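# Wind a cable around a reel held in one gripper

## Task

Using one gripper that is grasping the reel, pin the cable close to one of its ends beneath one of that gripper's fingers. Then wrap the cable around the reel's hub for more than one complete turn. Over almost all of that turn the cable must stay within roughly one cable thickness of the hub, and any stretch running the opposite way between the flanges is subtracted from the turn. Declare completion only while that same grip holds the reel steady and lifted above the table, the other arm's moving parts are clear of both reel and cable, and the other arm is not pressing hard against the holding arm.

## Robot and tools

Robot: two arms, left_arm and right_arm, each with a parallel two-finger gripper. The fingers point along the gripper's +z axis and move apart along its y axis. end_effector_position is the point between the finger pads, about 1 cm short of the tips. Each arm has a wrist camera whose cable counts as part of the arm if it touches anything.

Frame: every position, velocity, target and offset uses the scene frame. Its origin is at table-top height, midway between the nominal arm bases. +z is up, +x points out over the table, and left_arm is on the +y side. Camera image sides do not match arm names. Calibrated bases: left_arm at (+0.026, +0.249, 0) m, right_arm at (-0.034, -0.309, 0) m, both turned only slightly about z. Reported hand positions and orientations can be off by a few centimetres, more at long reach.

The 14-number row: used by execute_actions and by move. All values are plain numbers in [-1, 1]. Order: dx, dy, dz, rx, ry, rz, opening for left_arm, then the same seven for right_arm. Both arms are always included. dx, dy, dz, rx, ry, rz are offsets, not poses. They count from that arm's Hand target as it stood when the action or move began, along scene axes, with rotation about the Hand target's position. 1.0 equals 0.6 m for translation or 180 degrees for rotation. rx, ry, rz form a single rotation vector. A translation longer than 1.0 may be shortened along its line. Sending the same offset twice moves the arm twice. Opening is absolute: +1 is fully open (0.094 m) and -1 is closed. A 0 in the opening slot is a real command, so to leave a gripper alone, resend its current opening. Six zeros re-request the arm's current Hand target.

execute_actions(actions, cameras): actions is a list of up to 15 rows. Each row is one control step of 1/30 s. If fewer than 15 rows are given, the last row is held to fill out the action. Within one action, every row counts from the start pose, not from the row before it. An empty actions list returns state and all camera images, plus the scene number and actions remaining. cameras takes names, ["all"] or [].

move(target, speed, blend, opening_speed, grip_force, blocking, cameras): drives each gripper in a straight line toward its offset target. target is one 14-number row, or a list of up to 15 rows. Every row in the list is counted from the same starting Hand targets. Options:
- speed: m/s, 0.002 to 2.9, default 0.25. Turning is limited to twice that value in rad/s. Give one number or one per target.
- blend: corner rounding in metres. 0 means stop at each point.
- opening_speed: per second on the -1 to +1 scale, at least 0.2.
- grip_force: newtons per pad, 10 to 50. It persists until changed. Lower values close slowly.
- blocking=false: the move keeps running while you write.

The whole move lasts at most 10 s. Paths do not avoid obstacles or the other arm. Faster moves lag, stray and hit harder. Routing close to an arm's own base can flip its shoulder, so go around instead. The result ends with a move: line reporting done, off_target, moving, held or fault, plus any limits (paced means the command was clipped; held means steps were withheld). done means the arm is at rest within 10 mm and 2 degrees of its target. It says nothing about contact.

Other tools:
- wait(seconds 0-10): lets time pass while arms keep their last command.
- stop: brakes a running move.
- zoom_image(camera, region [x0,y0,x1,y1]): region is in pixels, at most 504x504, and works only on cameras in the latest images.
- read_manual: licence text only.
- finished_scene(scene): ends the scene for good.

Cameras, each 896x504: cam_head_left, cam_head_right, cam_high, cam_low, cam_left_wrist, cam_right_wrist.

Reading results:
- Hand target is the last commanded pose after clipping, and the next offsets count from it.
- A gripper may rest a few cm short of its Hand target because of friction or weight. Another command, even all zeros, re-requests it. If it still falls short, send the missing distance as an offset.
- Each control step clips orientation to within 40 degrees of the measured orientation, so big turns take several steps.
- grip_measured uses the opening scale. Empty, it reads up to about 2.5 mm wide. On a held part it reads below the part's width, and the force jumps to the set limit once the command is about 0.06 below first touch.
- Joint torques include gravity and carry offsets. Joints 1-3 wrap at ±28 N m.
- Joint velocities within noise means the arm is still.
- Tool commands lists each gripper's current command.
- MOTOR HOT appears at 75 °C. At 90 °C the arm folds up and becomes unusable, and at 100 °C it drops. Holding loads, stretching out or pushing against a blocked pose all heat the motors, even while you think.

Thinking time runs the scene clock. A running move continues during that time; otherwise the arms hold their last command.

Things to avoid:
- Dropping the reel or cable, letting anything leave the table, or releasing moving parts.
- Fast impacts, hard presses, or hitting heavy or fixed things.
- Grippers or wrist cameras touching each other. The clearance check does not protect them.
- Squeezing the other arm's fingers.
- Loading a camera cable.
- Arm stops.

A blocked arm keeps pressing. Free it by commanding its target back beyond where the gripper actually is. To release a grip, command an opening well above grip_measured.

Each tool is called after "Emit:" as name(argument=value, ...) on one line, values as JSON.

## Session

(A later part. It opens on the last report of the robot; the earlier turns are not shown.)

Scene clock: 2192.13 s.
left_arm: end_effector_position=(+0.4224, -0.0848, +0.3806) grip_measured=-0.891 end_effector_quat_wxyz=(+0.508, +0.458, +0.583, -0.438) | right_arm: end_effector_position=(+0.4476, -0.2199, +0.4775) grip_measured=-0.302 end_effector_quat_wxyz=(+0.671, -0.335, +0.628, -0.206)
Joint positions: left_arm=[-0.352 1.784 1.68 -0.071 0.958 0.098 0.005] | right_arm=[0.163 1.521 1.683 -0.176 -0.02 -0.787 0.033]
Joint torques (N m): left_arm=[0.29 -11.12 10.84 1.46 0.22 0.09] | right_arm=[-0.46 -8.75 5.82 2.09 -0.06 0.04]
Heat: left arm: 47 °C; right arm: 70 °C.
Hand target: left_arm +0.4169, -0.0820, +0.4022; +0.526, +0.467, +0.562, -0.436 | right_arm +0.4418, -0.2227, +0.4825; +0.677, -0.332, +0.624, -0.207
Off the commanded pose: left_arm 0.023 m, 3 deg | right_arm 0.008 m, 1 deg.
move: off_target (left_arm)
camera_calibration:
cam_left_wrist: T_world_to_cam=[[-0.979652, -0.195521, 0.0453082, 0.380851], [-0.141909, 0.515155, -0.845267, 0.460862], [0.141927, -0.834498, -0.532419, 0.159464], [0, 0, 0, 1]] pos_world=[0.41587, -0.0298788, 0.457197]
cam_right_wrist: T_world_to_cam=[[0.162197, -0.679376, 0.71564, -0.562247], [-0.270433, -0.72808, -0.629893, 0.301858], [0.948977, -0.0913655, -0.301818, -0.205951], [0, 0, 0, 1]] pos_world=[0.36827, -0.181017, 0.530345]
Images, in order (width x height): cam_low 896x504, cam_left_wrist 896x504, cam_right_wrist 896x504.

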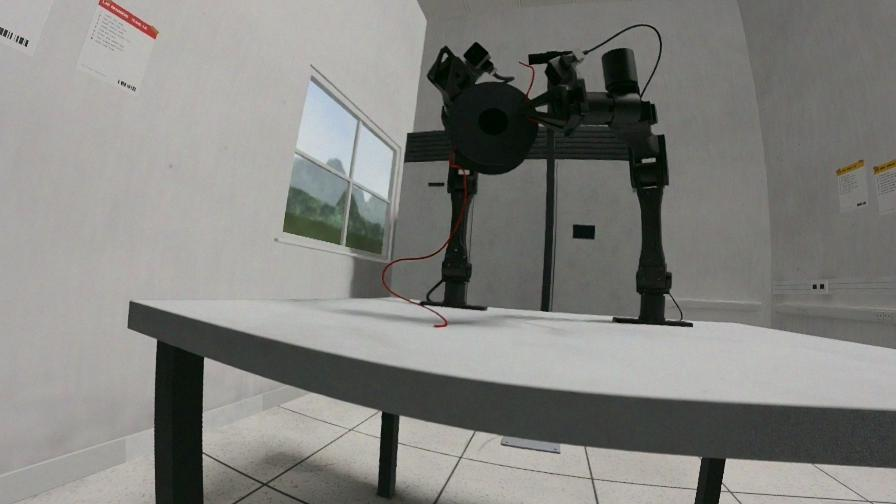

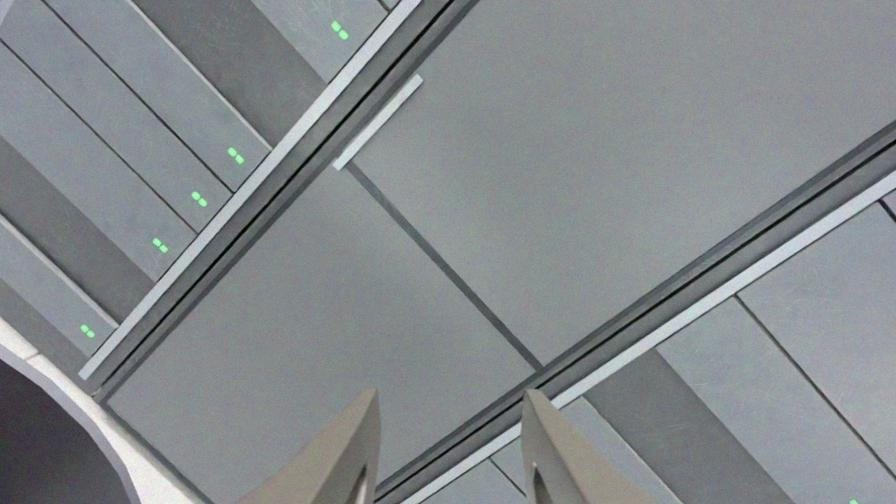

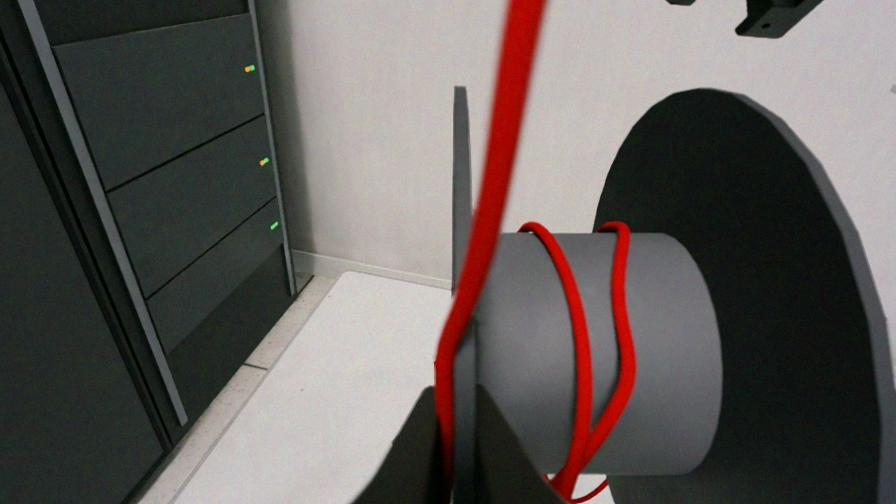

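Emit:
move(target=[[0,0,0,0,0,0,-1,-0.1697,-0.0788,-0.0375,0.2,0.1065,0.0276,-0.3],[0,0,0,0,0,0,-1,-0.1613,-0.1872,-0.3042,0.6672,0.3551,0.092,-0.3]], speed=0.25, blend=[0.03, 0], cameras=["cam_left_wrist", "cam_high", "cam_right_wrist"])

Scene clock: 2221.03 s.
left_arm: end_effector_position=(+0.4223, -0.0848, +0.3806) grip_measured=-0.891 end_effector_quat_wxyz=(+0.508, +0.459, +0.583, -0.438) | right_arm: end_effector_position=(+0.3452, -0.3339, +0.3060) grip_measured=-0.302 end_effector_quat_wxyz=(+0.272, +0.269, +0.654, +0.652)
Joint positions: left_arm=[-0.352 1.784 1.68 -0.071 0.958 0.098 0.005] | right_arm=[-0.559 1.429 0.892 0.533 -1.333 1.563 0.033]
Joint torques (N m): left_arm=[0.43 -11.12 10.8 1.45 0.17 0.08] | right_arm=[-0.32 -5.07 5.72 1.58 -0.04 -0.05]
Heat: left arm: 47 °C; right arm: 67 °C.
Hand target: left_arm +0.4168, -0.0820, +0.4022; +0.526, +0.467, +0.562, -0.436 | right_arm +0.3451, -0.3351, +0.3000; +0.271, +0.270, +0.653, +0.653
Off the commanded pose: left_arm 0.022 m, 3 deg | right_arm 0.006 m, 0 deg.
move: off_target (left_arm)
camera_calibration:
cam_left_wrist: T_world_to_cam=[[-0.979722, -0.195172, 0.0452984, 0.380895], [-0.141709, 0.515159, -0.845299, 0.460793], [0.141643, -0.834577, -0.53237, 0.159557], [0, 0, 0, 1]] pos_world=[0.415869, -0.0298789, 0.457198]
cam_right_wrist: T_world_to_cam=[[0.0240824, 0.00154767, -0.999709, 0.29954], [-0.928752, 0.37006, -0.0218002, 0.490974], [0.369918, 0.929007, 0.0103493, 0.274103], [0, 0, 0, 1]] pos_world=[0.347384, -0.436797, 0.307319]
Images, in order (width x height): cam_high 896x504, cam_left_wrist 896x504, cam_right_wrist 896x504.

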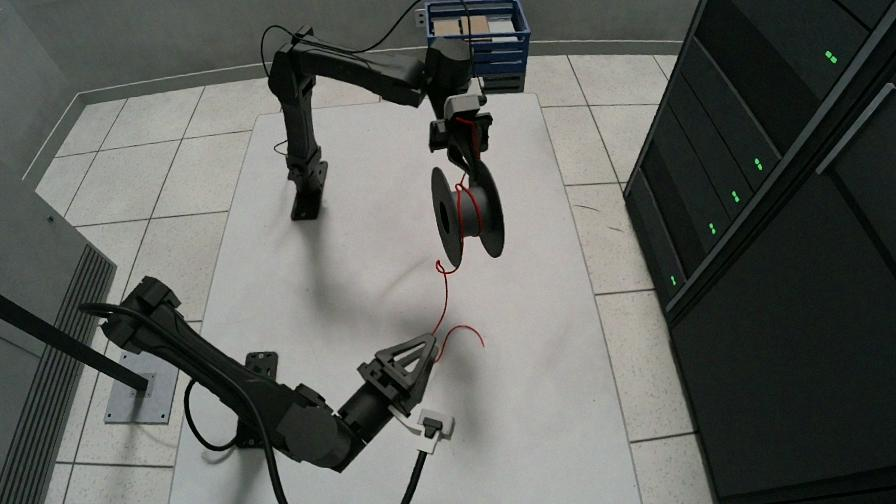

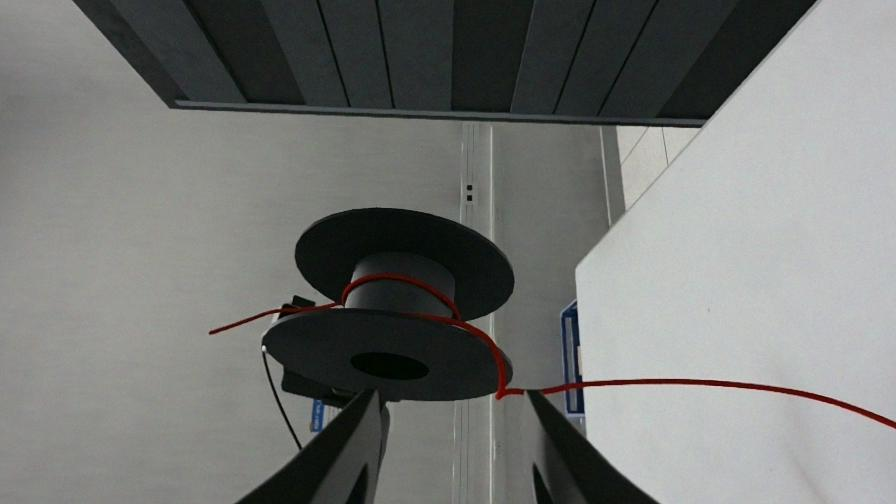

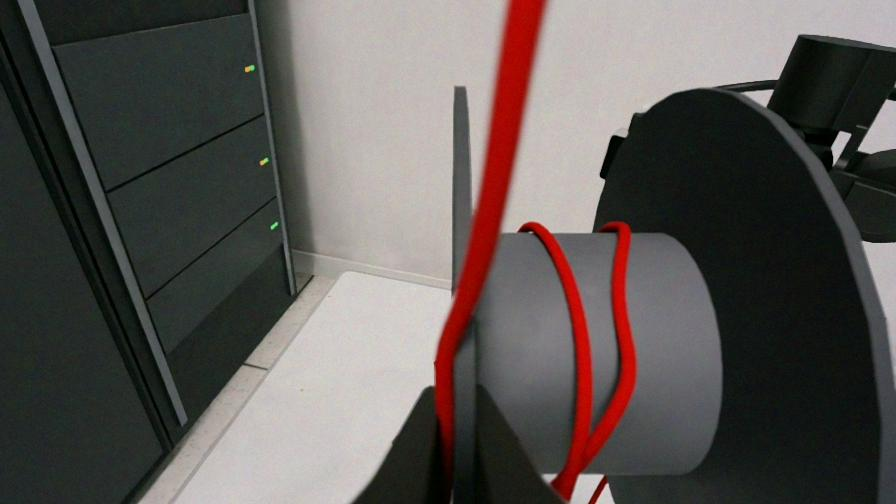

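Emit:
move(target=[[0,0,0,0,0,0,-1,-0.1085,0.0585,-0.1333,-0.231,-0.1,-0.059,0.0],[0,0,0,0,0,0,-1,-0.0452,0.2302,-0.22,-0.462,-0.2007,-0.1179,0.0]], speed=0.2, blend=[0.03, 0], cameras=["cam_left_wrist", "cam_low", "cam_high"])

Scene clock: 2288.53 s.
left_arm: end_effector_position=(+0.4223, -0.0848, +0.3806) grip_measured=-0.891 end_effector_quat_wxyz=(+0.508, +0.459, +0.583, -0.438) | right_arm: end_effector_position=(+0.3201, -0.1960, +0.1734) grip_measured=-0.002 end_effector_quat_wxyz=(+0.656, -0.064, +0.750, +0.063)
Joint positions: left_arm=[-0.352 1.784 1.68 -0.071 0.958 0.098 0.005] | right_arm=[0.409 1.228 0.299 0.793 0.236 0.042 0.047]
Joint torques (N m): left_arm=[0.72 -11.32 10.76 1.44 0.18 0.05] | right_arm=[0.54 -2.93 5.24 2.17 0.15 -0.05]
Heat: left arm: 47 °C; right arm: 62 °C.
Hand target: left_arm +0.4168, -0.0820, +0.4022; +0.526, +0.467, +0.562, -0.436 | right_arm +0.3180, -0.1970, +0.1681; +0.654, -0.066, +0.752, +0.057
Off the commanded pose: left_arm 0.022 m, 3 deg | right_arm 0.006 m, 1 deg.
move: off_target (left_arm)
camera_calibration:
cam_left_wrist: T_world_to_cam=[[-0.979722, -0.195172, 0.0452984, 0.380895], [-0.141709, 0.515159, -0.845299, 0.460793], [0.141643, -0.834577, -0.53237, 0.159557], [0, 0, 0, 1]] pos_world=[0.415869, -0.0298789, 0.457198]
Images, in order (width x height): cam_high 896x504, cam_low 896x504, cam_left_wrist 896x504.

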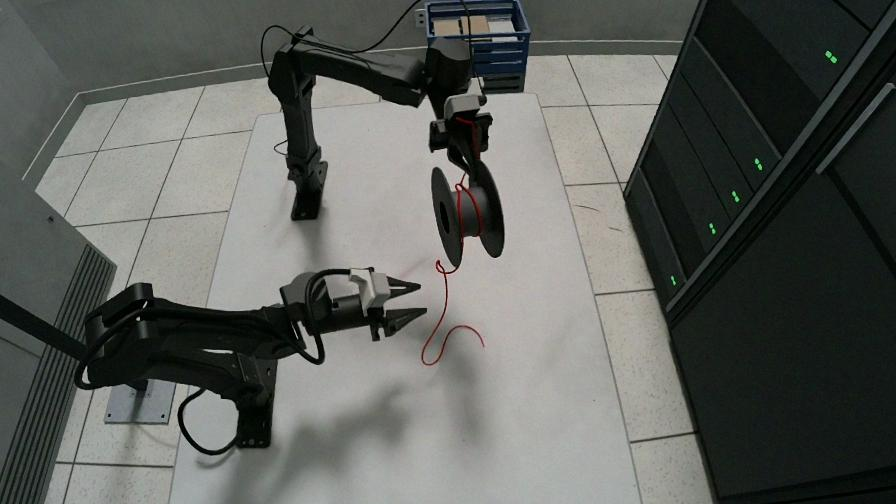

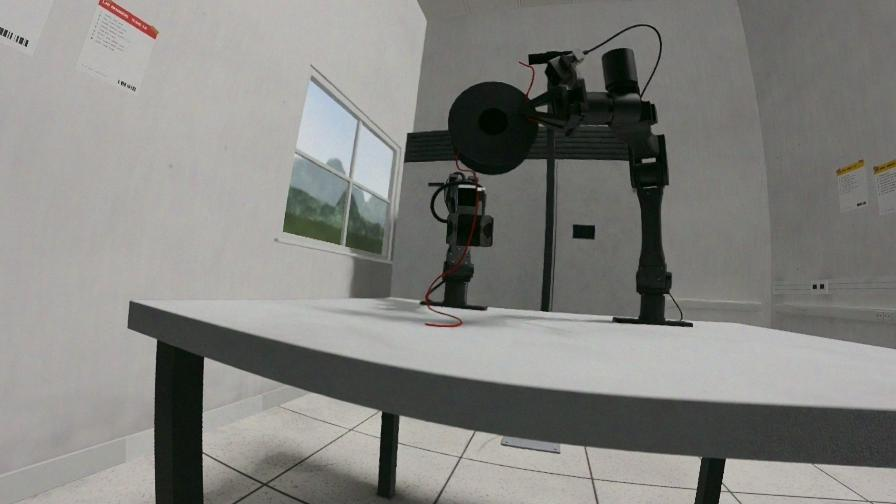

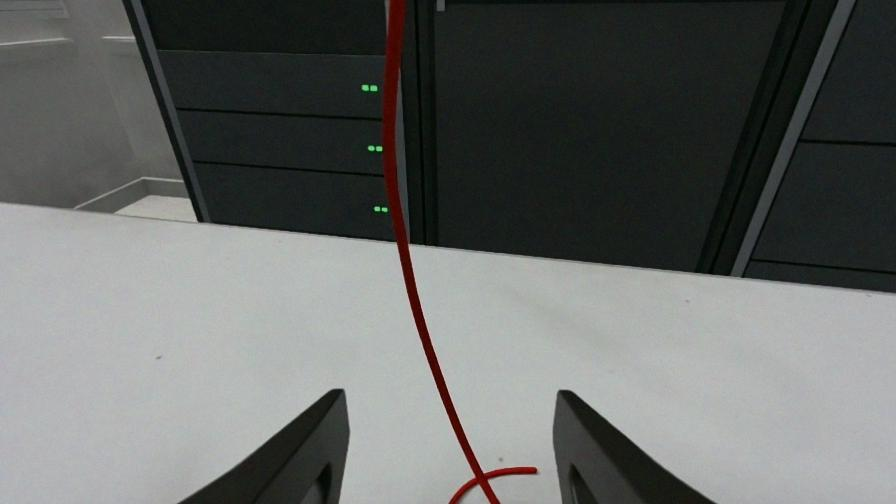

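Emit:
move(target=[[0,0,0,0,0,0,-1,0.0842,0.0298,-0.0122,0,0,0,0.0],[0,0,0,0,0,0,-1,0.0842,0.0298,-0.0122,0,0,0,-1]], speed=0.1, opening_speed=0.8, cameras=["cam_left_wrist"])

Scene clock: 2297.40 s.
left_arm: end_effector_position=(+0.4223, -0.0848, +0.3806) grip_measured=-0.891 end_effector_quat_wxyz=(+0.508, +0.459, +0.583, -0.438) | right_arm: end_effector_position=(+0.3608, -0.1798, +0.1506) grip_measured=-0.970 end_effector_quat_wxyz=(+0.643, -0.068, +0.761, +0.057)
Joint positions: left_arm=[-0.352 1.784 1.68 -0.071 0.958 0.098 0.005] | right_arm=[0.402 1.512 0.423 0.916 0.231 0.039 0.001]
Joint torques (N m): left_arm=[0.47 -11.25 10.81 1.43 0.18 0.02] | right_arm=[-0.49 -4.7 7.75 2.16 0.01 -0.06]
Heat: left arm: 47 °C; right arm: 64 °C.
Hand target: left_arm +0.4168, -0.0820, +0.4022; +0.526, +0.467, +0.562, -0.436 | right_arm +0.3686, -0.1791, +0.1608; +0.654, -0.066, +0.752, +0.057
Off the commanded pose: left_arm 0.022 m, 3 deg | right_arm 0.013 m, 2 deg.
move: off_target (left_arm, right_arm); target 2's new opening was sent with right_arm's hand 0.013 m and 2 deg from that target
camera_calibration:
cam_left_wrist: T_world_to_cam=[[-0.979722, -0.195172, 0.0452984, 0.380895], [-0.141709, 0.515159, -0.845299, 0.460793], [0.141643, -0.834577, -0.53237, 0.159557], [0, 0, 0, 1]] pos_world=[0.415869, -0.0298789, 0.457198]
Images, in order (width x height): cam_left_wrist 896x504.

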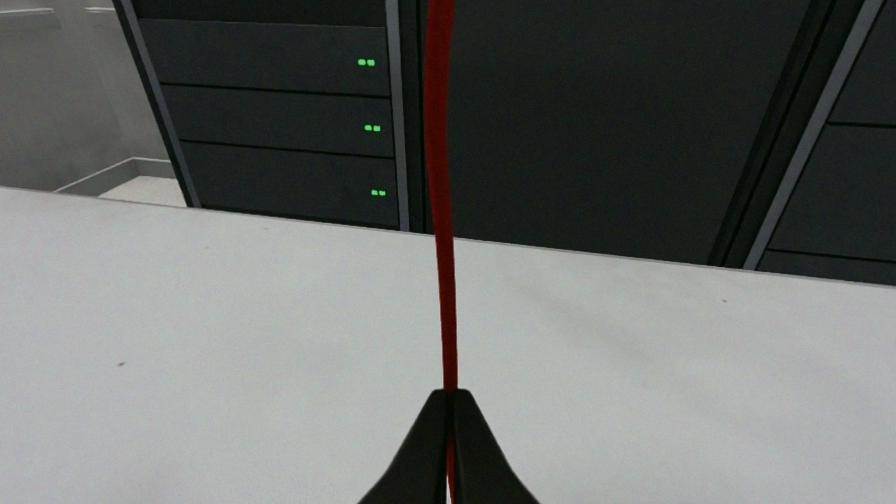

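Emit:
execute_actions(actions=[], cameras=["cam_right_wrist", "cam_left_wrist"])

Scene clock: 2317.43 s.
left_arm: end_effector_position=(+0.4223, -0.0848, +0.3806) grip_measured=-0.891 end_effector_quat_wxyz=(+0.508, +0.459, +0.583, -0.438) | right_arm: end_effector_position=(+0.3608, -0.1798, +0.1506) grip_measured=-0.974 end_effector_quat_wxyz=(+0.643, -0.068, +0.761, +0.057)
Joint positions: left_arm=[-0.352 1.784 1.68 -0.071 0.958 0.098 0.005] | right_arm=[0.402 1.512 0.423 0.916 0.231 0.039 0.001]
Joint velocities: within noise
Joint torques (N m): left_arm=[0.47 -11.21 10.66 1.41 0.22 0.08] | right_arm=[-0.49 -4.7 7.79 2.16 0.01 -0.05]
Heat: left arm: 47 °C; right arm: 64 °C.
Hand target: left_arm +0.4168, -0.0820, +0.4022; +0.526, +0.467, +0.562, -0.436 | right_arm +0.3686, -0.1791, +0.1608; +0.654, -0.066, +0.752, +0.057
Tool commands: left_gripper/opening=-1.0 right_gripper/opening=-1.0
Off the commanded pose: left_arm 0.022 m, 3 deg | right_arm 0.013 m, 2 deg.
camera_calibration:
cam_left_wrist: T_world_to_cam=[[-0.979722, -0.195172, 0.0452984, 0.380895], [-0.141709, 0.515159, -0.845299, 0.460793], [0.141643, -0.834577, -0.53237, 0.159557], [0, 0, 0, 1]] pos_world=[0.415869, -0.0298789, 0.457198]
cam_right_wrist: T_world_to_cam=[[0.19764, -0.980238, 0.00843899, -0.247381], [-0.532232, -0.114532, -0.838816, 0.33797], [0.823206, 0.161292, -0.54435, -0.0913254], [0, 0, 0, 1]] pos_world=[0.30395, -0.189054, 0.235869]
Images, in order (width x height): cam_left_wrist 896x504, cam_right_wrist 896x504.

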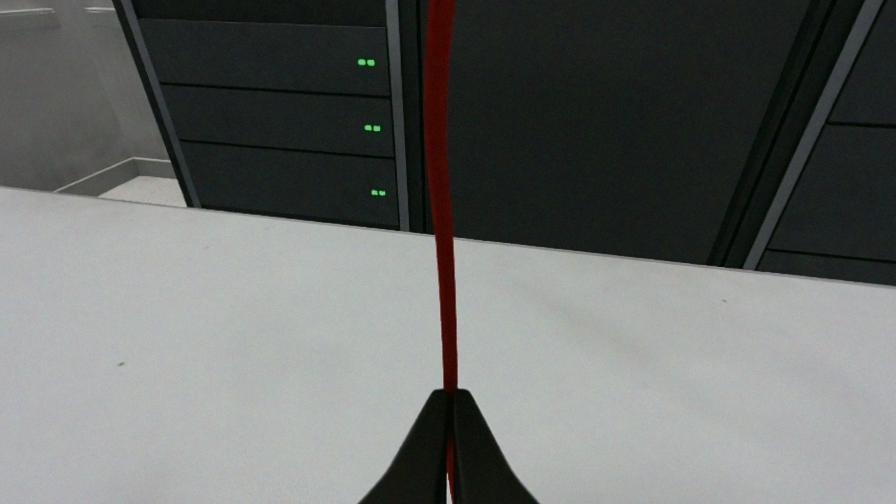

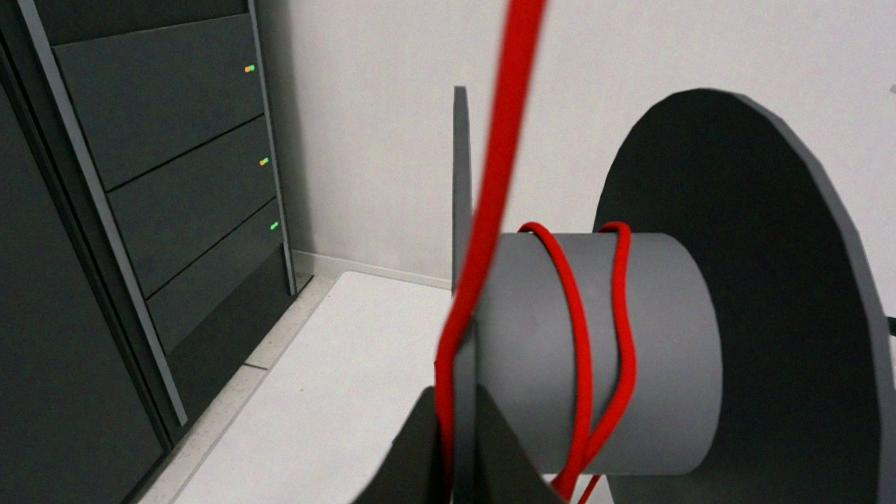

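Emit:
move(target=[0,0,0,0,0,0,-1, 0.1058,-0.1748,0.0515,0,0,0,-1], speed=0.08, cameras=["cam_right_wrist","cam_left_wrist"])

Scene clock: 2352.10 s.
left_arm: end_effector_position=(+0.4223, -0.0848, +0.3806) grip_measured=-0.891 end_effector_quat_wxyz=(+0.508, +0.459, +0.583, -0.438) | right_arm: end_effector_position=(+0.4251, -0.2832, +0.1841) grip_measured=-0.974 end_effector_quat_wxyz=(+0.647, -0.062, +0.757, +0.060)
Joint positions: left_arm=[-0.352 1.784 1.68 -0.071 0.958 0.098 0.005] | right_arm=[-0.033 1.566 0.641 0.767 -0.193 -0.019 0.001]
Joint torques (N m): left_arm=[0.44 -11.32 10.69 1.42 0.26 0.04] | right_arm=[-0.21 -5.79 8.55 2 -0.04 -0.09]
Heat: left arm: 47 °C; right arm: 64 °C.
Hand target: left_arm +0.4168, -0.0820, +0.4022; +0.526, +0.467, +0.562, -0.436 | right_arm +0.4320, -0.2840, +0.1917; +0.654, -0.066, +0.752, +0.057
Off the commanded pose: left_arm 0.022 m, 3 deg | right_arm 0.010 m, 1 deg.
move: off_target (left_arm)
camera_calibration:
cam_left_wrist: T_world_to_cam=[[-0.979722, -0.195172, 0.0452984, 0.380895], [-0.141709, 0.515159, -0.845299, 0.460793], [0.141643, -0.834577, -0.53237, 0.159557], [0, 0, 0, 1]] pos_world=[0.415869, -0.0298789, 0.457198]
cam_right_wrist: T_world_to_cam=[[0.191249, -0.981536, -0.0033969, -0.357153], [-0.523669, -0.0991066, -0.846138, 0.390484], [0.830178, 0.163602, -0.532954, -0.113629], [0, 0, 0, 1]] pos_world=[0.367121, -0.293269, 0.268631]
Images, in order (width x height): cam_left_wrist 896x504, cam_right_wrist 896x504.

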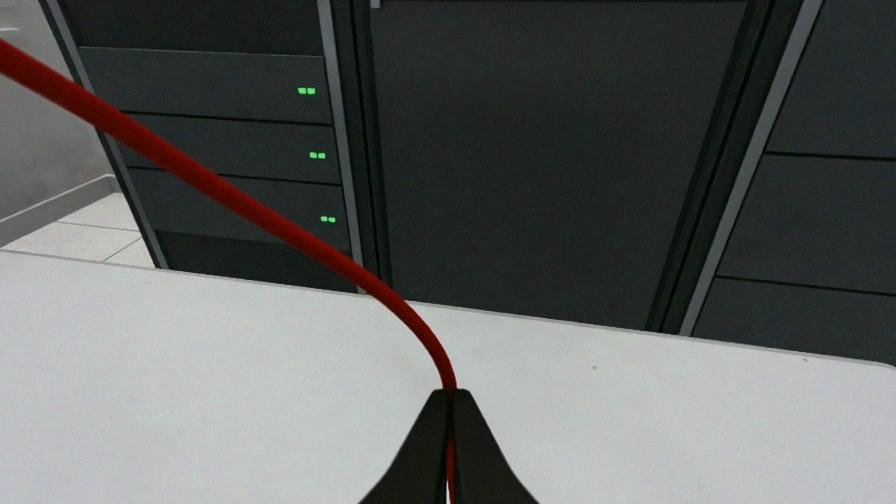

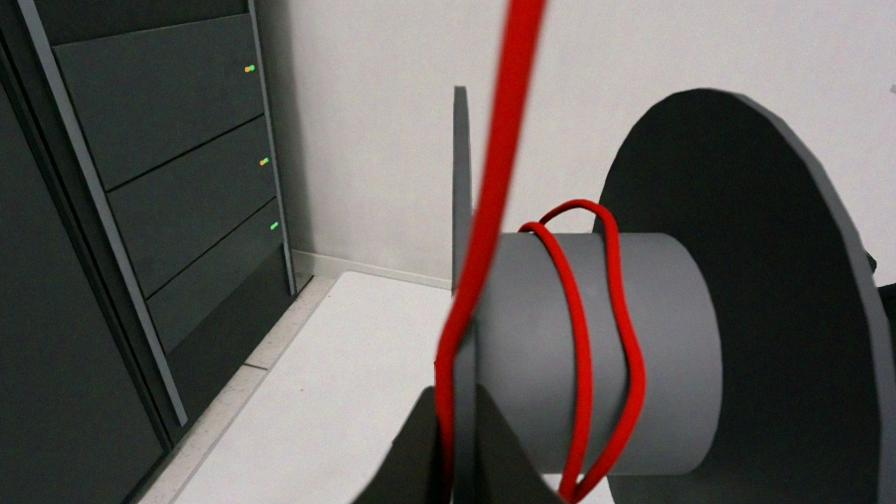

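Emit:
move(target=[0,0,0,0,0,0,-1, 0.0048,-0.0245,-0.0433,0,0,0,-1], speed=0.06, cameras=["cam_right_wrist","cam_left_wrist"])

Scene clock: 2358.50 s.
left_arm: end_effector_position=(+0.4223, -0.0848, +0.3806) grip_measured=-0.891 end_effector_quat_wxyz=(+0.508, +0.459, +0.583, -0.438) | right_arm: end_effector_position=(+0.4343, -0.2966, +0.1684) grip_measured=-0.974 end_effector_quat_wxyz=(+0.653, -0.063, +0.752, +0.061)
Joint positions: left_arm=[-0.352 1.784 1.68 -0.071 0.958 0.098 0.005] | right_arm=[-0.08 1.664 0.641 0.879 -0.244 -0.026 0.001]
Joint torques (N m): left_arm=[0.39 -11.25 10.58 1.42 0.21 0.04] | right_arm=[-0.29 -6.41 5.78 2.16 -0.04 -0.08]
Heat: left arm: 47 °C; right arm: 63 °C.
Hand target: left_arm +0.4168, -0.0820, +0.4022; +0.526, +0.467, +0.562, -0.436 | right_arm +0.4348, -0.2986, +0.1657; +0.654, -0.066, +0.752, +0.057
Off the commanded pose: left_arm 0.022 m, 3 deg | right_arm 0.003 m, 1 deg.
move: off_target (left_arm)
camera_calibration:
cam_left_wrist: T_world_to_cam=[[-0.979722, -0.195172, 0.0452984, 0.380895], [-0.141709, 0.515159, -0.845299, 0.460793], [0.141643, -0.834577, -0.53237, 0.159557], [0, 0, 0, 1]] pos_world=[0.415869, -0.0298789, 0.457198]
cam_right_wrist: T_world_to_cam=[[0.194719, -0.980859, -0.000491882, -0.37392], [-0.50977, -0.100771, -0.854389, 0.375548], [0.837985, 0.166617, -0.519634, -0.132244], [0, 0, 0, 1]] pos_world=[0.375071, -0.306885, 0.251961]
Images, in order (width x height): cam_left_wrist 896x504, cam_right_wrist 896x504.

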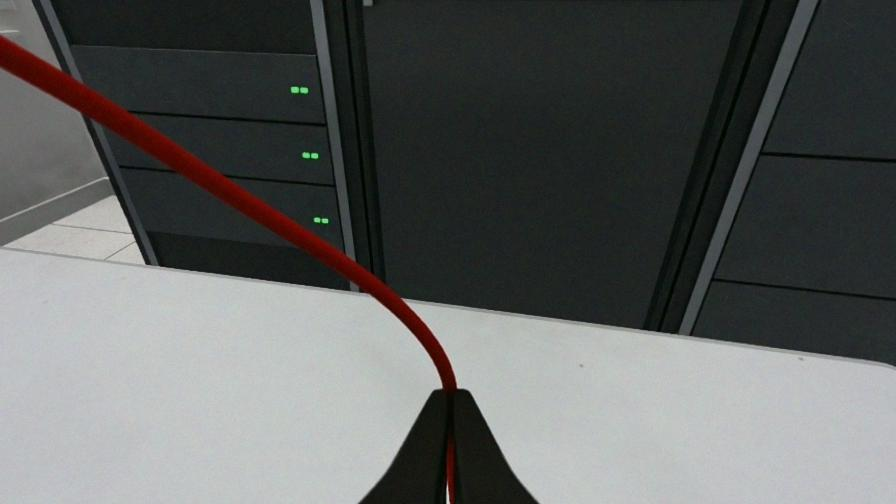

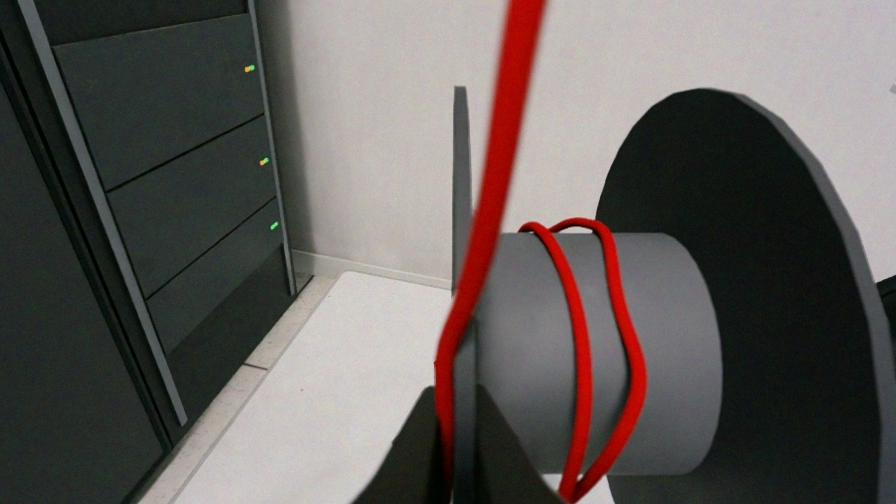

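Emit:
move(target=[0,0,0,0,0,0,-1, 0.0032,-0.0163,-0.0289,0,0,0,-1], speed=0.06, cameras=["cam_right_wrist","cam_left_wrist","cam_high"])

Scene clock: 2362.70 s.
left_arm: end_effector_position=(+0.4223, -0.0848, +0.3805) grip_measured=-0.891 end_effector_quat_wxyz=(+0.508, +0.459, +0.583, -0.438) | right_arm: end_effector_position=(+0.4395, -0.3063, +0.1574) grip_measured=-0.974 end_effector_quat_wxyz=(+0.659, -0.065, +0.747, +0.060)
Joint positions: left_arm=[-0.352 1.784 1.68 -0.072 0.958 0.098 0.005] | right_arm=[-0.112 1.736 0.641 0.965 -0.276 -0.03 0.001]
Joint torques (N m): left_arm=[0.38 -11.08 10.69 1.45 0.13 0.05] | right_arm=[-0.39 -6.72 4.53 2.11 -0.04 -0.09]
Heat: left arm: 47 °C; right arm: 64 °C.
Hand target: left_arm +0.4168, -0.0820, +0.4022; +0.526, +0.467, +0.561, -0.436 | right_arm +0.4368, -0.3085, +0.1483; +0.654, -0.066, +0.752, +0.057
Off the commanded pose: left_arm 0.023 m, 3 deg | right_arm 0.010 m, 1 deg.
move: off_target (left_arm)
camera_calibration:
cam_left_wrist: T_world_to_cam=[[-0.97971, -0.195157, 0.0456338, 0.380741], [-0.142008, 0.515269, -0.845181, 0.460783], [0.141429, -0.834513, -0.532528, 0.159667], [0, 0, 0, 1]] pos_world=[0.415869, -0.0298788, 0.457097]
cam_right_wrist: T_world_to_cam=[[0.195705, -0.980656, 0.00371817, -0.385531], [-0.496537, -0.10236, -0.861959, 0.362658], [0.845666, 0.166844, -0.506964, -0.146041], [0, 0, 0, 1]] pos_world=[0.379026, -0.316586, 0.239992]
Images, in order (width x height): cam_high 896x504, cam_left_wrist 896x504, cam_right_wrist 896x504.

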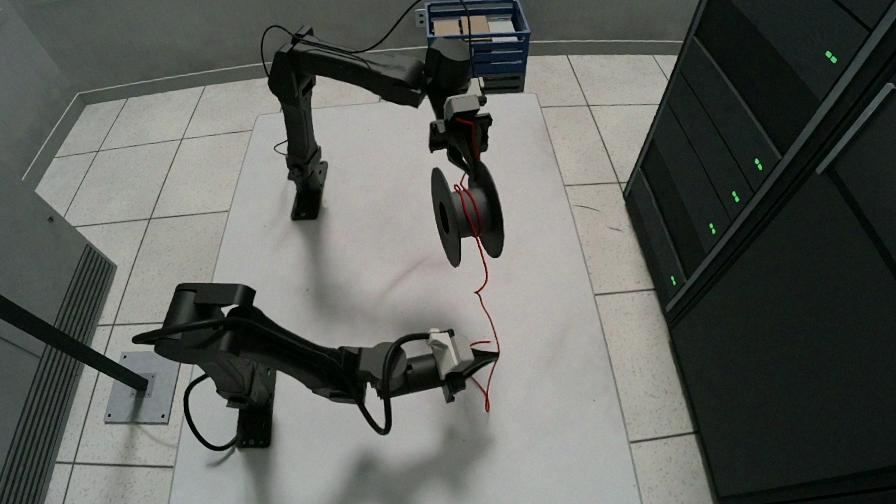

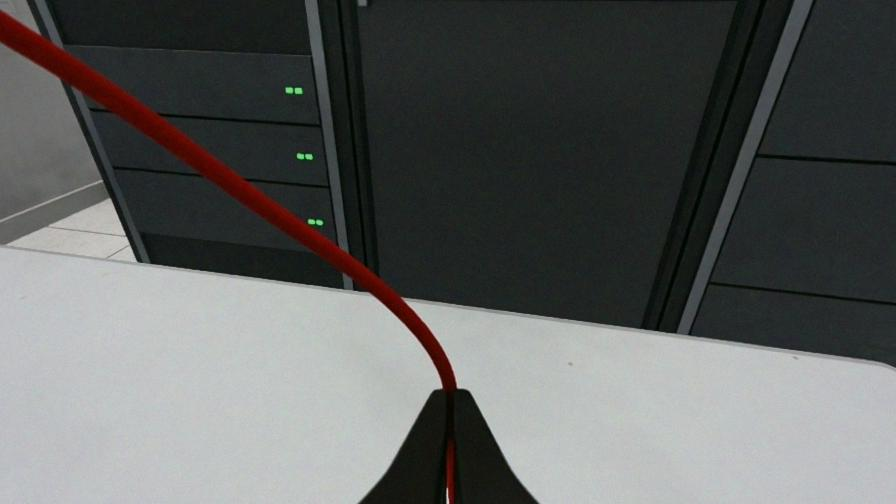

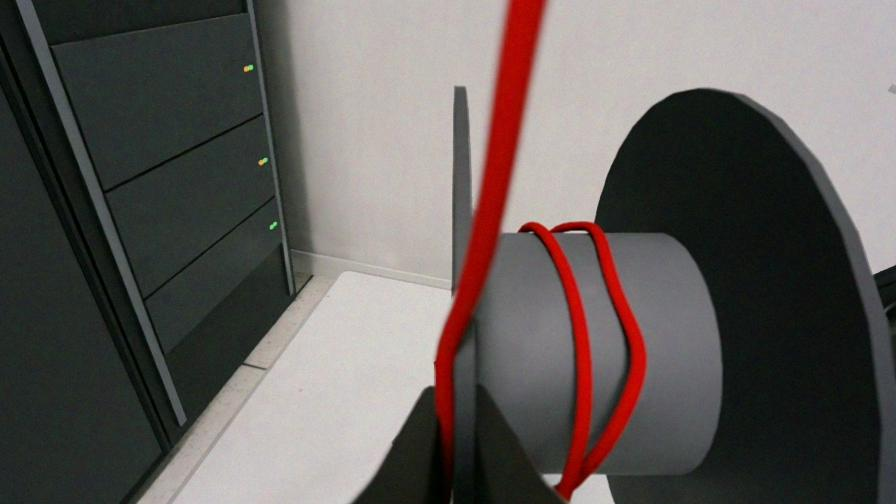

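Emit:
zoom_image(camera="cam_high", region=[400, 130, 560, 300])

Emit:
zoom_image(camera="cam_right_wrist", region=[430, 200, 750, 504])

Scaled by 2.965 from the camera's 896x504 image, which has a finer 1280x720 frame.

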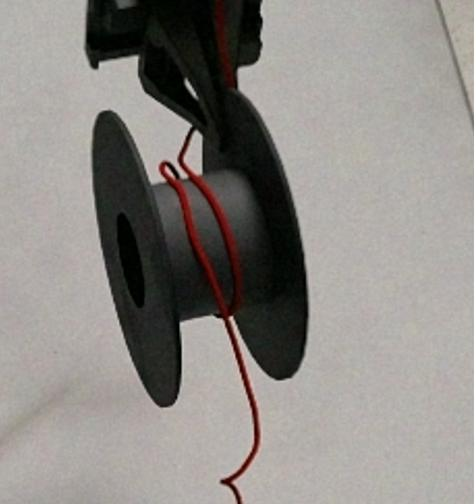

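Scaled by 1.575 from the camera's 896x504 image, which has a finer 1280x720 frame.

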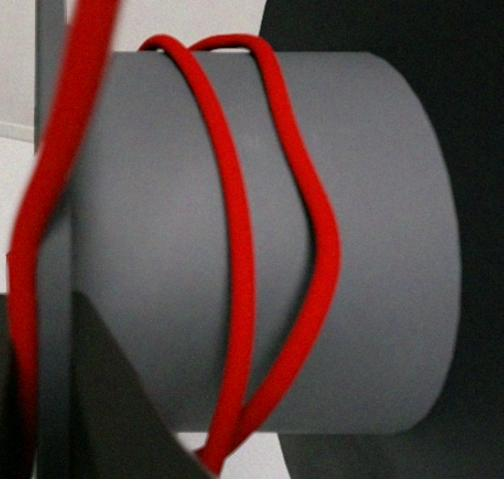

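Emit:
move(target=[0,0,0,0,0,0,-1, 0.0032,-0.0123,-0.0217,0,0,0,-1], speed=0.05, cameras=["cam_right_wrist","cam_left_wrist"])

Scene clock: 2381.70 s.
left_arm: end_effector_position=(+0.4223, -0.0848, +0.3802) grip_measured=-0.891 end_effector_quat_wxyz=(+0.507, +0.458, +0.584, -0.439) | right_arm: end_effector_position=(+0.4409, -0.3133, +0.1436) grip_measured=-0.974 end_effector_quat_wxyz=(+0.659, -0.065, +0.747, +0.061)
Joint positions: left_arm=[-0.352 1.784 1.68 -0.073 0.958 0.098 0.005] | right_arm=[-0.135 1.794 0.634 1.029 -0.3 -0.034 0.001]
Joint torques (N m): left_arm=[0.58 -11.17 10.55 1.44 0.15 0.04] | right_arm=[-0.51 -6.87 4.57 2.11 -0.04 -0.08]
Heat: left arm: 47 °C; right arm: 63 °C.
Hand target: left_arm +0.4169, -0.0820, +0.4022; +0.526, +0.467, +0.562, -0.436 | right_arm +0.4387, -0.3158, +0.1352; +0.654, -0.066, +0.752, +0.057
Off the commanded pose: left_arm 0.023 m, 3 deg | right_arm 0.009 m, 1 deg.
move: off_target (left_arm)
camera_calibration:
cam_left_wrist: T_world_to_cam=[[-0.979635, -0.195237, 0.0468752, 0.380149], [-0.143213, 0.515799, -0.844655, 0.460889], [0.14073, -0.834167, -0.533255, 0.160193], [0, 0, 0, 1]] pos_world=[0.415869, -0.0298785, 0.456896]
cam_right_wrist: T_world_to_cam=[[0.196702, -0.980457, 0.00361116, -0.392934], [-0.497261, -0.102935, -0.861473, 0.350948], [0.845009, 0.167657, -0.507791, -0.152335], [0, 0, 0, 1]] pos_world=[0.380528, -0.32359, 0.226397]
Images, in order (width x height): cam_left_wrist 896x504, cam_right_wrist 896x504.

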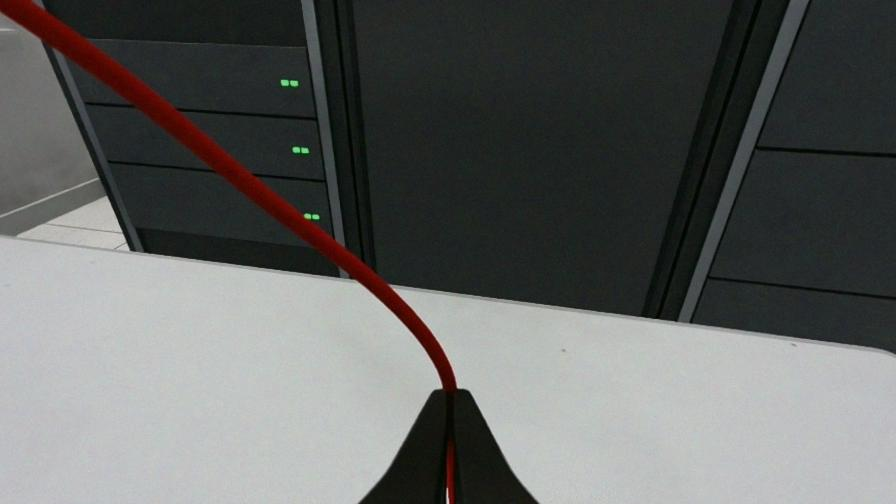

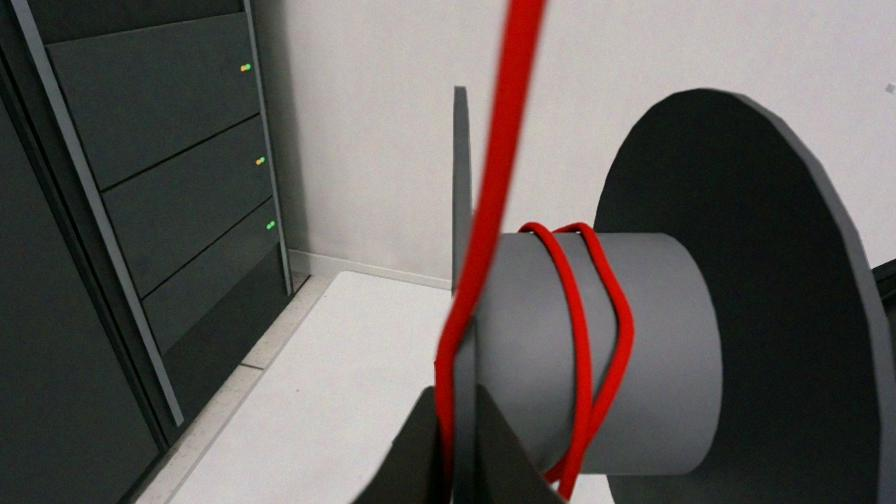

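Emit:
move(target=[0,0,0,0,0,0,-1, -0.0288,-0.026,-0.0227,0,0,0,-1], speed=0.05, cameras=["cam_right_wrist","cam_left_wrist"])

Scene clock: 2390.43 s.
left_arm: end_effector_position=(+0.4222, -0.0847, +0.3795) grip_measured=-0.891 end_effector_quat_wxyz=(+0.505, +0.458, +0.585, -0.439) | right_arm: end_effector_position=(+0.4242, -0.3287, +0.1314) grip_measured=-0.974 end_effector_quat_wxyz=(+0.661, -0.066, +0.745, +0.061)
Joint positions: left_arm=[-0.352 1.784 1.68 -0.078 0.958 0.098 0.005] | right_arm=[-0.197 1.808 0.562 1.118 -0.364 -0.043 0.001]
Joint torques (N m): left_arm=[0.47 -11.17 10.59 1.53 0.23 0.09] | right_arm=[-0.53 -6.45 4.1 2.04 -0.02 -0.1]
Heat: left arm: 47 °C; right arm: 63 °C.
Hand target: left_arm +0.4169, -0.0820, +0.4022; +0.526, +0.467, +0.562, -0.436 | right_arm +0.4214, -0.3314, +0.1217; +0.654, -0.066, +0.752, +0.057
Off the commanded pose: left_arm 0.024 m, 4 deg | right_arm 0.011 m, 1 deg.
move: off_target (left_arm, right_arm)
camera_calibration:
cam_left_wrist: T_world_to_cam=[[-0.97944, -0.195295, 0.0505678, 0.378584], [-0.146689, 0.51737, -0.843096, 0.46124], [0.13849, -0.833179, -0.535381, 0.161693], [0, 0, 0, 1]] pos_world=[0.416066, -0.0299776, 0.456293]
cam_right_wrist: T_world_to_cam=[[0.199135, -0.979954, 0.00588662, -0.405828], [-0.49223, -0.105216, -0.864083, 0.327929], [0.847381, 0.169172, -0.503315, -0.143004], [0, 0, 0, 1]] pos_world=[0.36341, -0.338998, 0.213771]
Images, in order (width x height): cam_left_wrist 896x504, cam_right_wrist 896x504.

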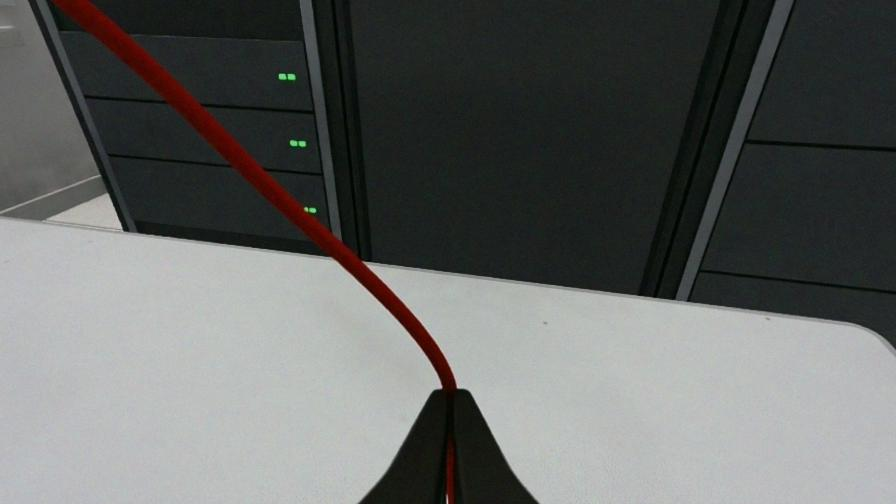

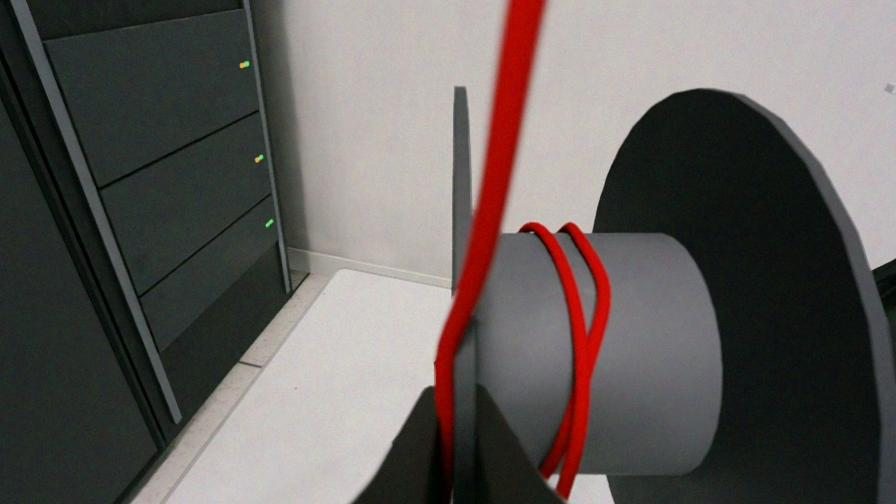

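Emit:
move(target=[0,0,0,0,0,0,-1, -0.02, 0.2217,-0.0333,0,0,0,-1], speed=0.08, cameras=["cam_right_wrist","cam_left_wrist","cam_high"])

Scene clock: 2405.83 s.
left_arm: end_effector_position=(+0.4222, -0.0847, +0.3795) grip_measured=-0.891 end_effector_quat_wxyz=(+0.505, +0.458, +0.585, -0.439) | right_arm: end_effector_position=(+0.4071, -0.1978, +0.1020) grip_measured=-0.974 end_effector_quat_wxyz=(+0.651, -0.071, +0.754, +0.059)
Joint positions: left_arm=[-0.352 1.784 1.68 -0.078 0.958 0.098 0.005] | right_arm=[0.273 1.895 0.506 1.243 0.098 0.012 0.001]
Joint torques (N m): left_arm=[0.32 -11.23 10.56 1.51 0.2 0.09] | right_arm=[0.18 -6.61 4.94 2.18 0.1 0.04]
Heat: left arm: 47 °C; right arm: 63 °C.
Hand target: left_arm +0.4169, -0.0820, +0.4022; +0.526, +0.467, +0.562, -0.436 | right_arm +0.4095, -0.1985, +0.1016; +0.654, -0.066, +0.752, +0.057
Off the commanded pose: left_arm 0.024 m, 4 deg | right_arm 0.002 m, 1 deg.
move: off_target (left_arm)
camera_calibration:
cam_left_wrist: T_world_to_cam=[[-0.97944, -0.195295, 0.0505678, 0.378584], [-0.146689, 0.51737, -0.843096, 0.46124], [0.13849, -0.833179, -0.535381, 0.161693], [0, 0, 0, 1]] pos_world=[0.416066, -0.0299776, 0.456293]
cam_right_wrist: T_world_to_cam=[[0.203036, -0.979106, 0.0112641, -0.275957], [-0.512935, -0.116152, -0.850533, 0.312721], [0.834071, 0.166911, -0.525801, -0.158073], [0, 0, 0, 1]] pos_world=[0.348279, -0.207484, 0.185973]
Images, in order (width x height): cam_high 896x504, cam_left_wrist 896x504, cam_right_wrist 896x504.

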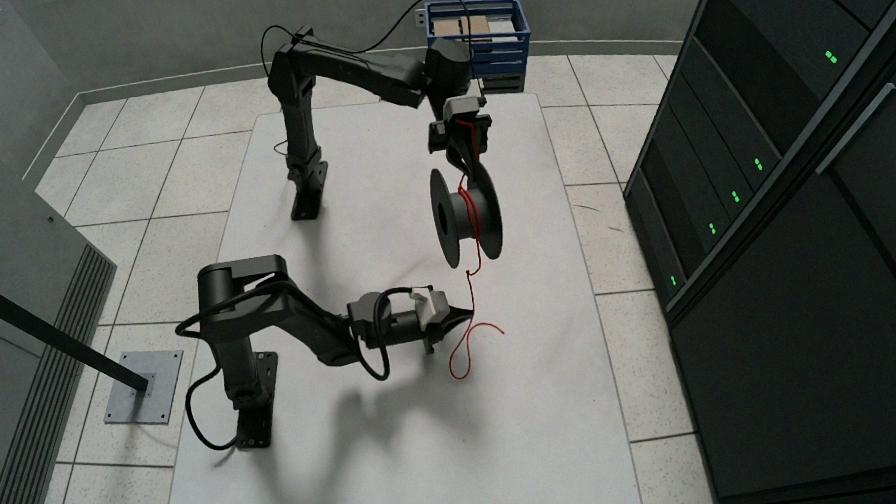

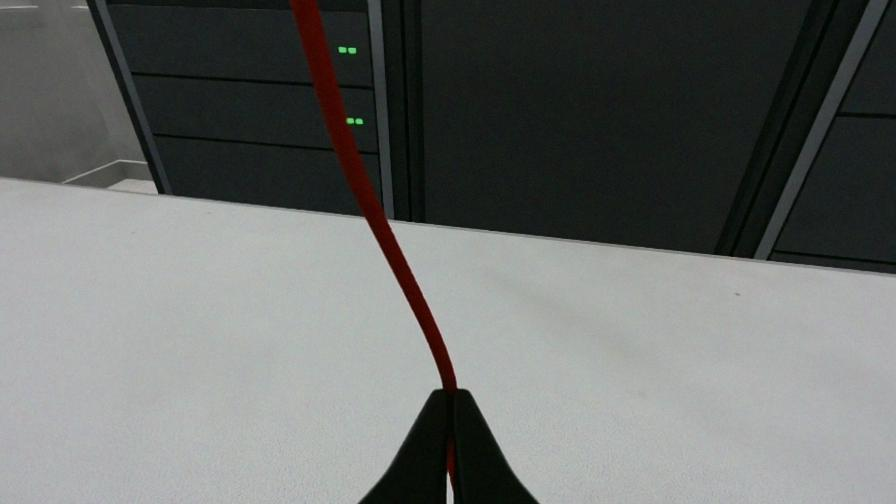

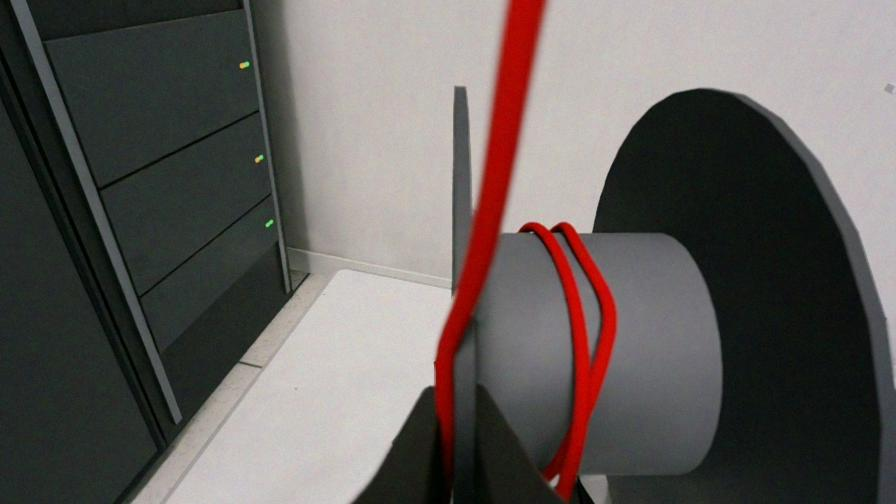

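Emit:
zoom_image(camera="cam_right_wrist", region=[480, 380, 680, 504])

Emit:
zoom_image(camera="cam_high", region=[400, 150, 540, 330])

Scaled by 2.520 from the camera's 896x504 image, which has a finer 1280x720 frame.

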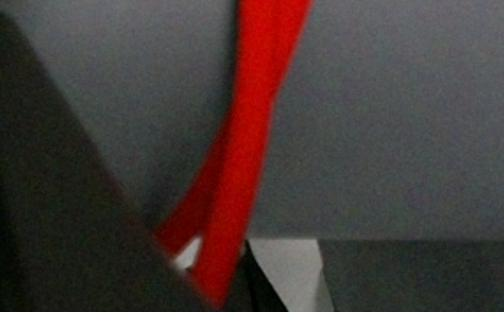

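Scaled by 2.800 from the camera's 896x504 image, which has a finer 1280x720 frame.

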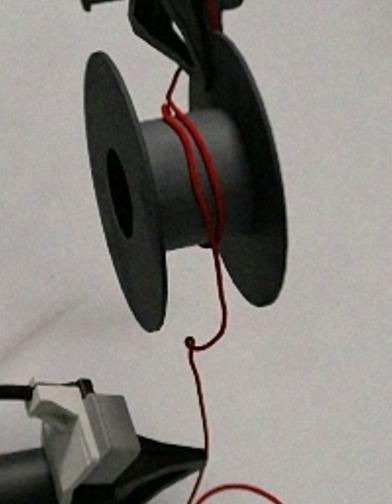

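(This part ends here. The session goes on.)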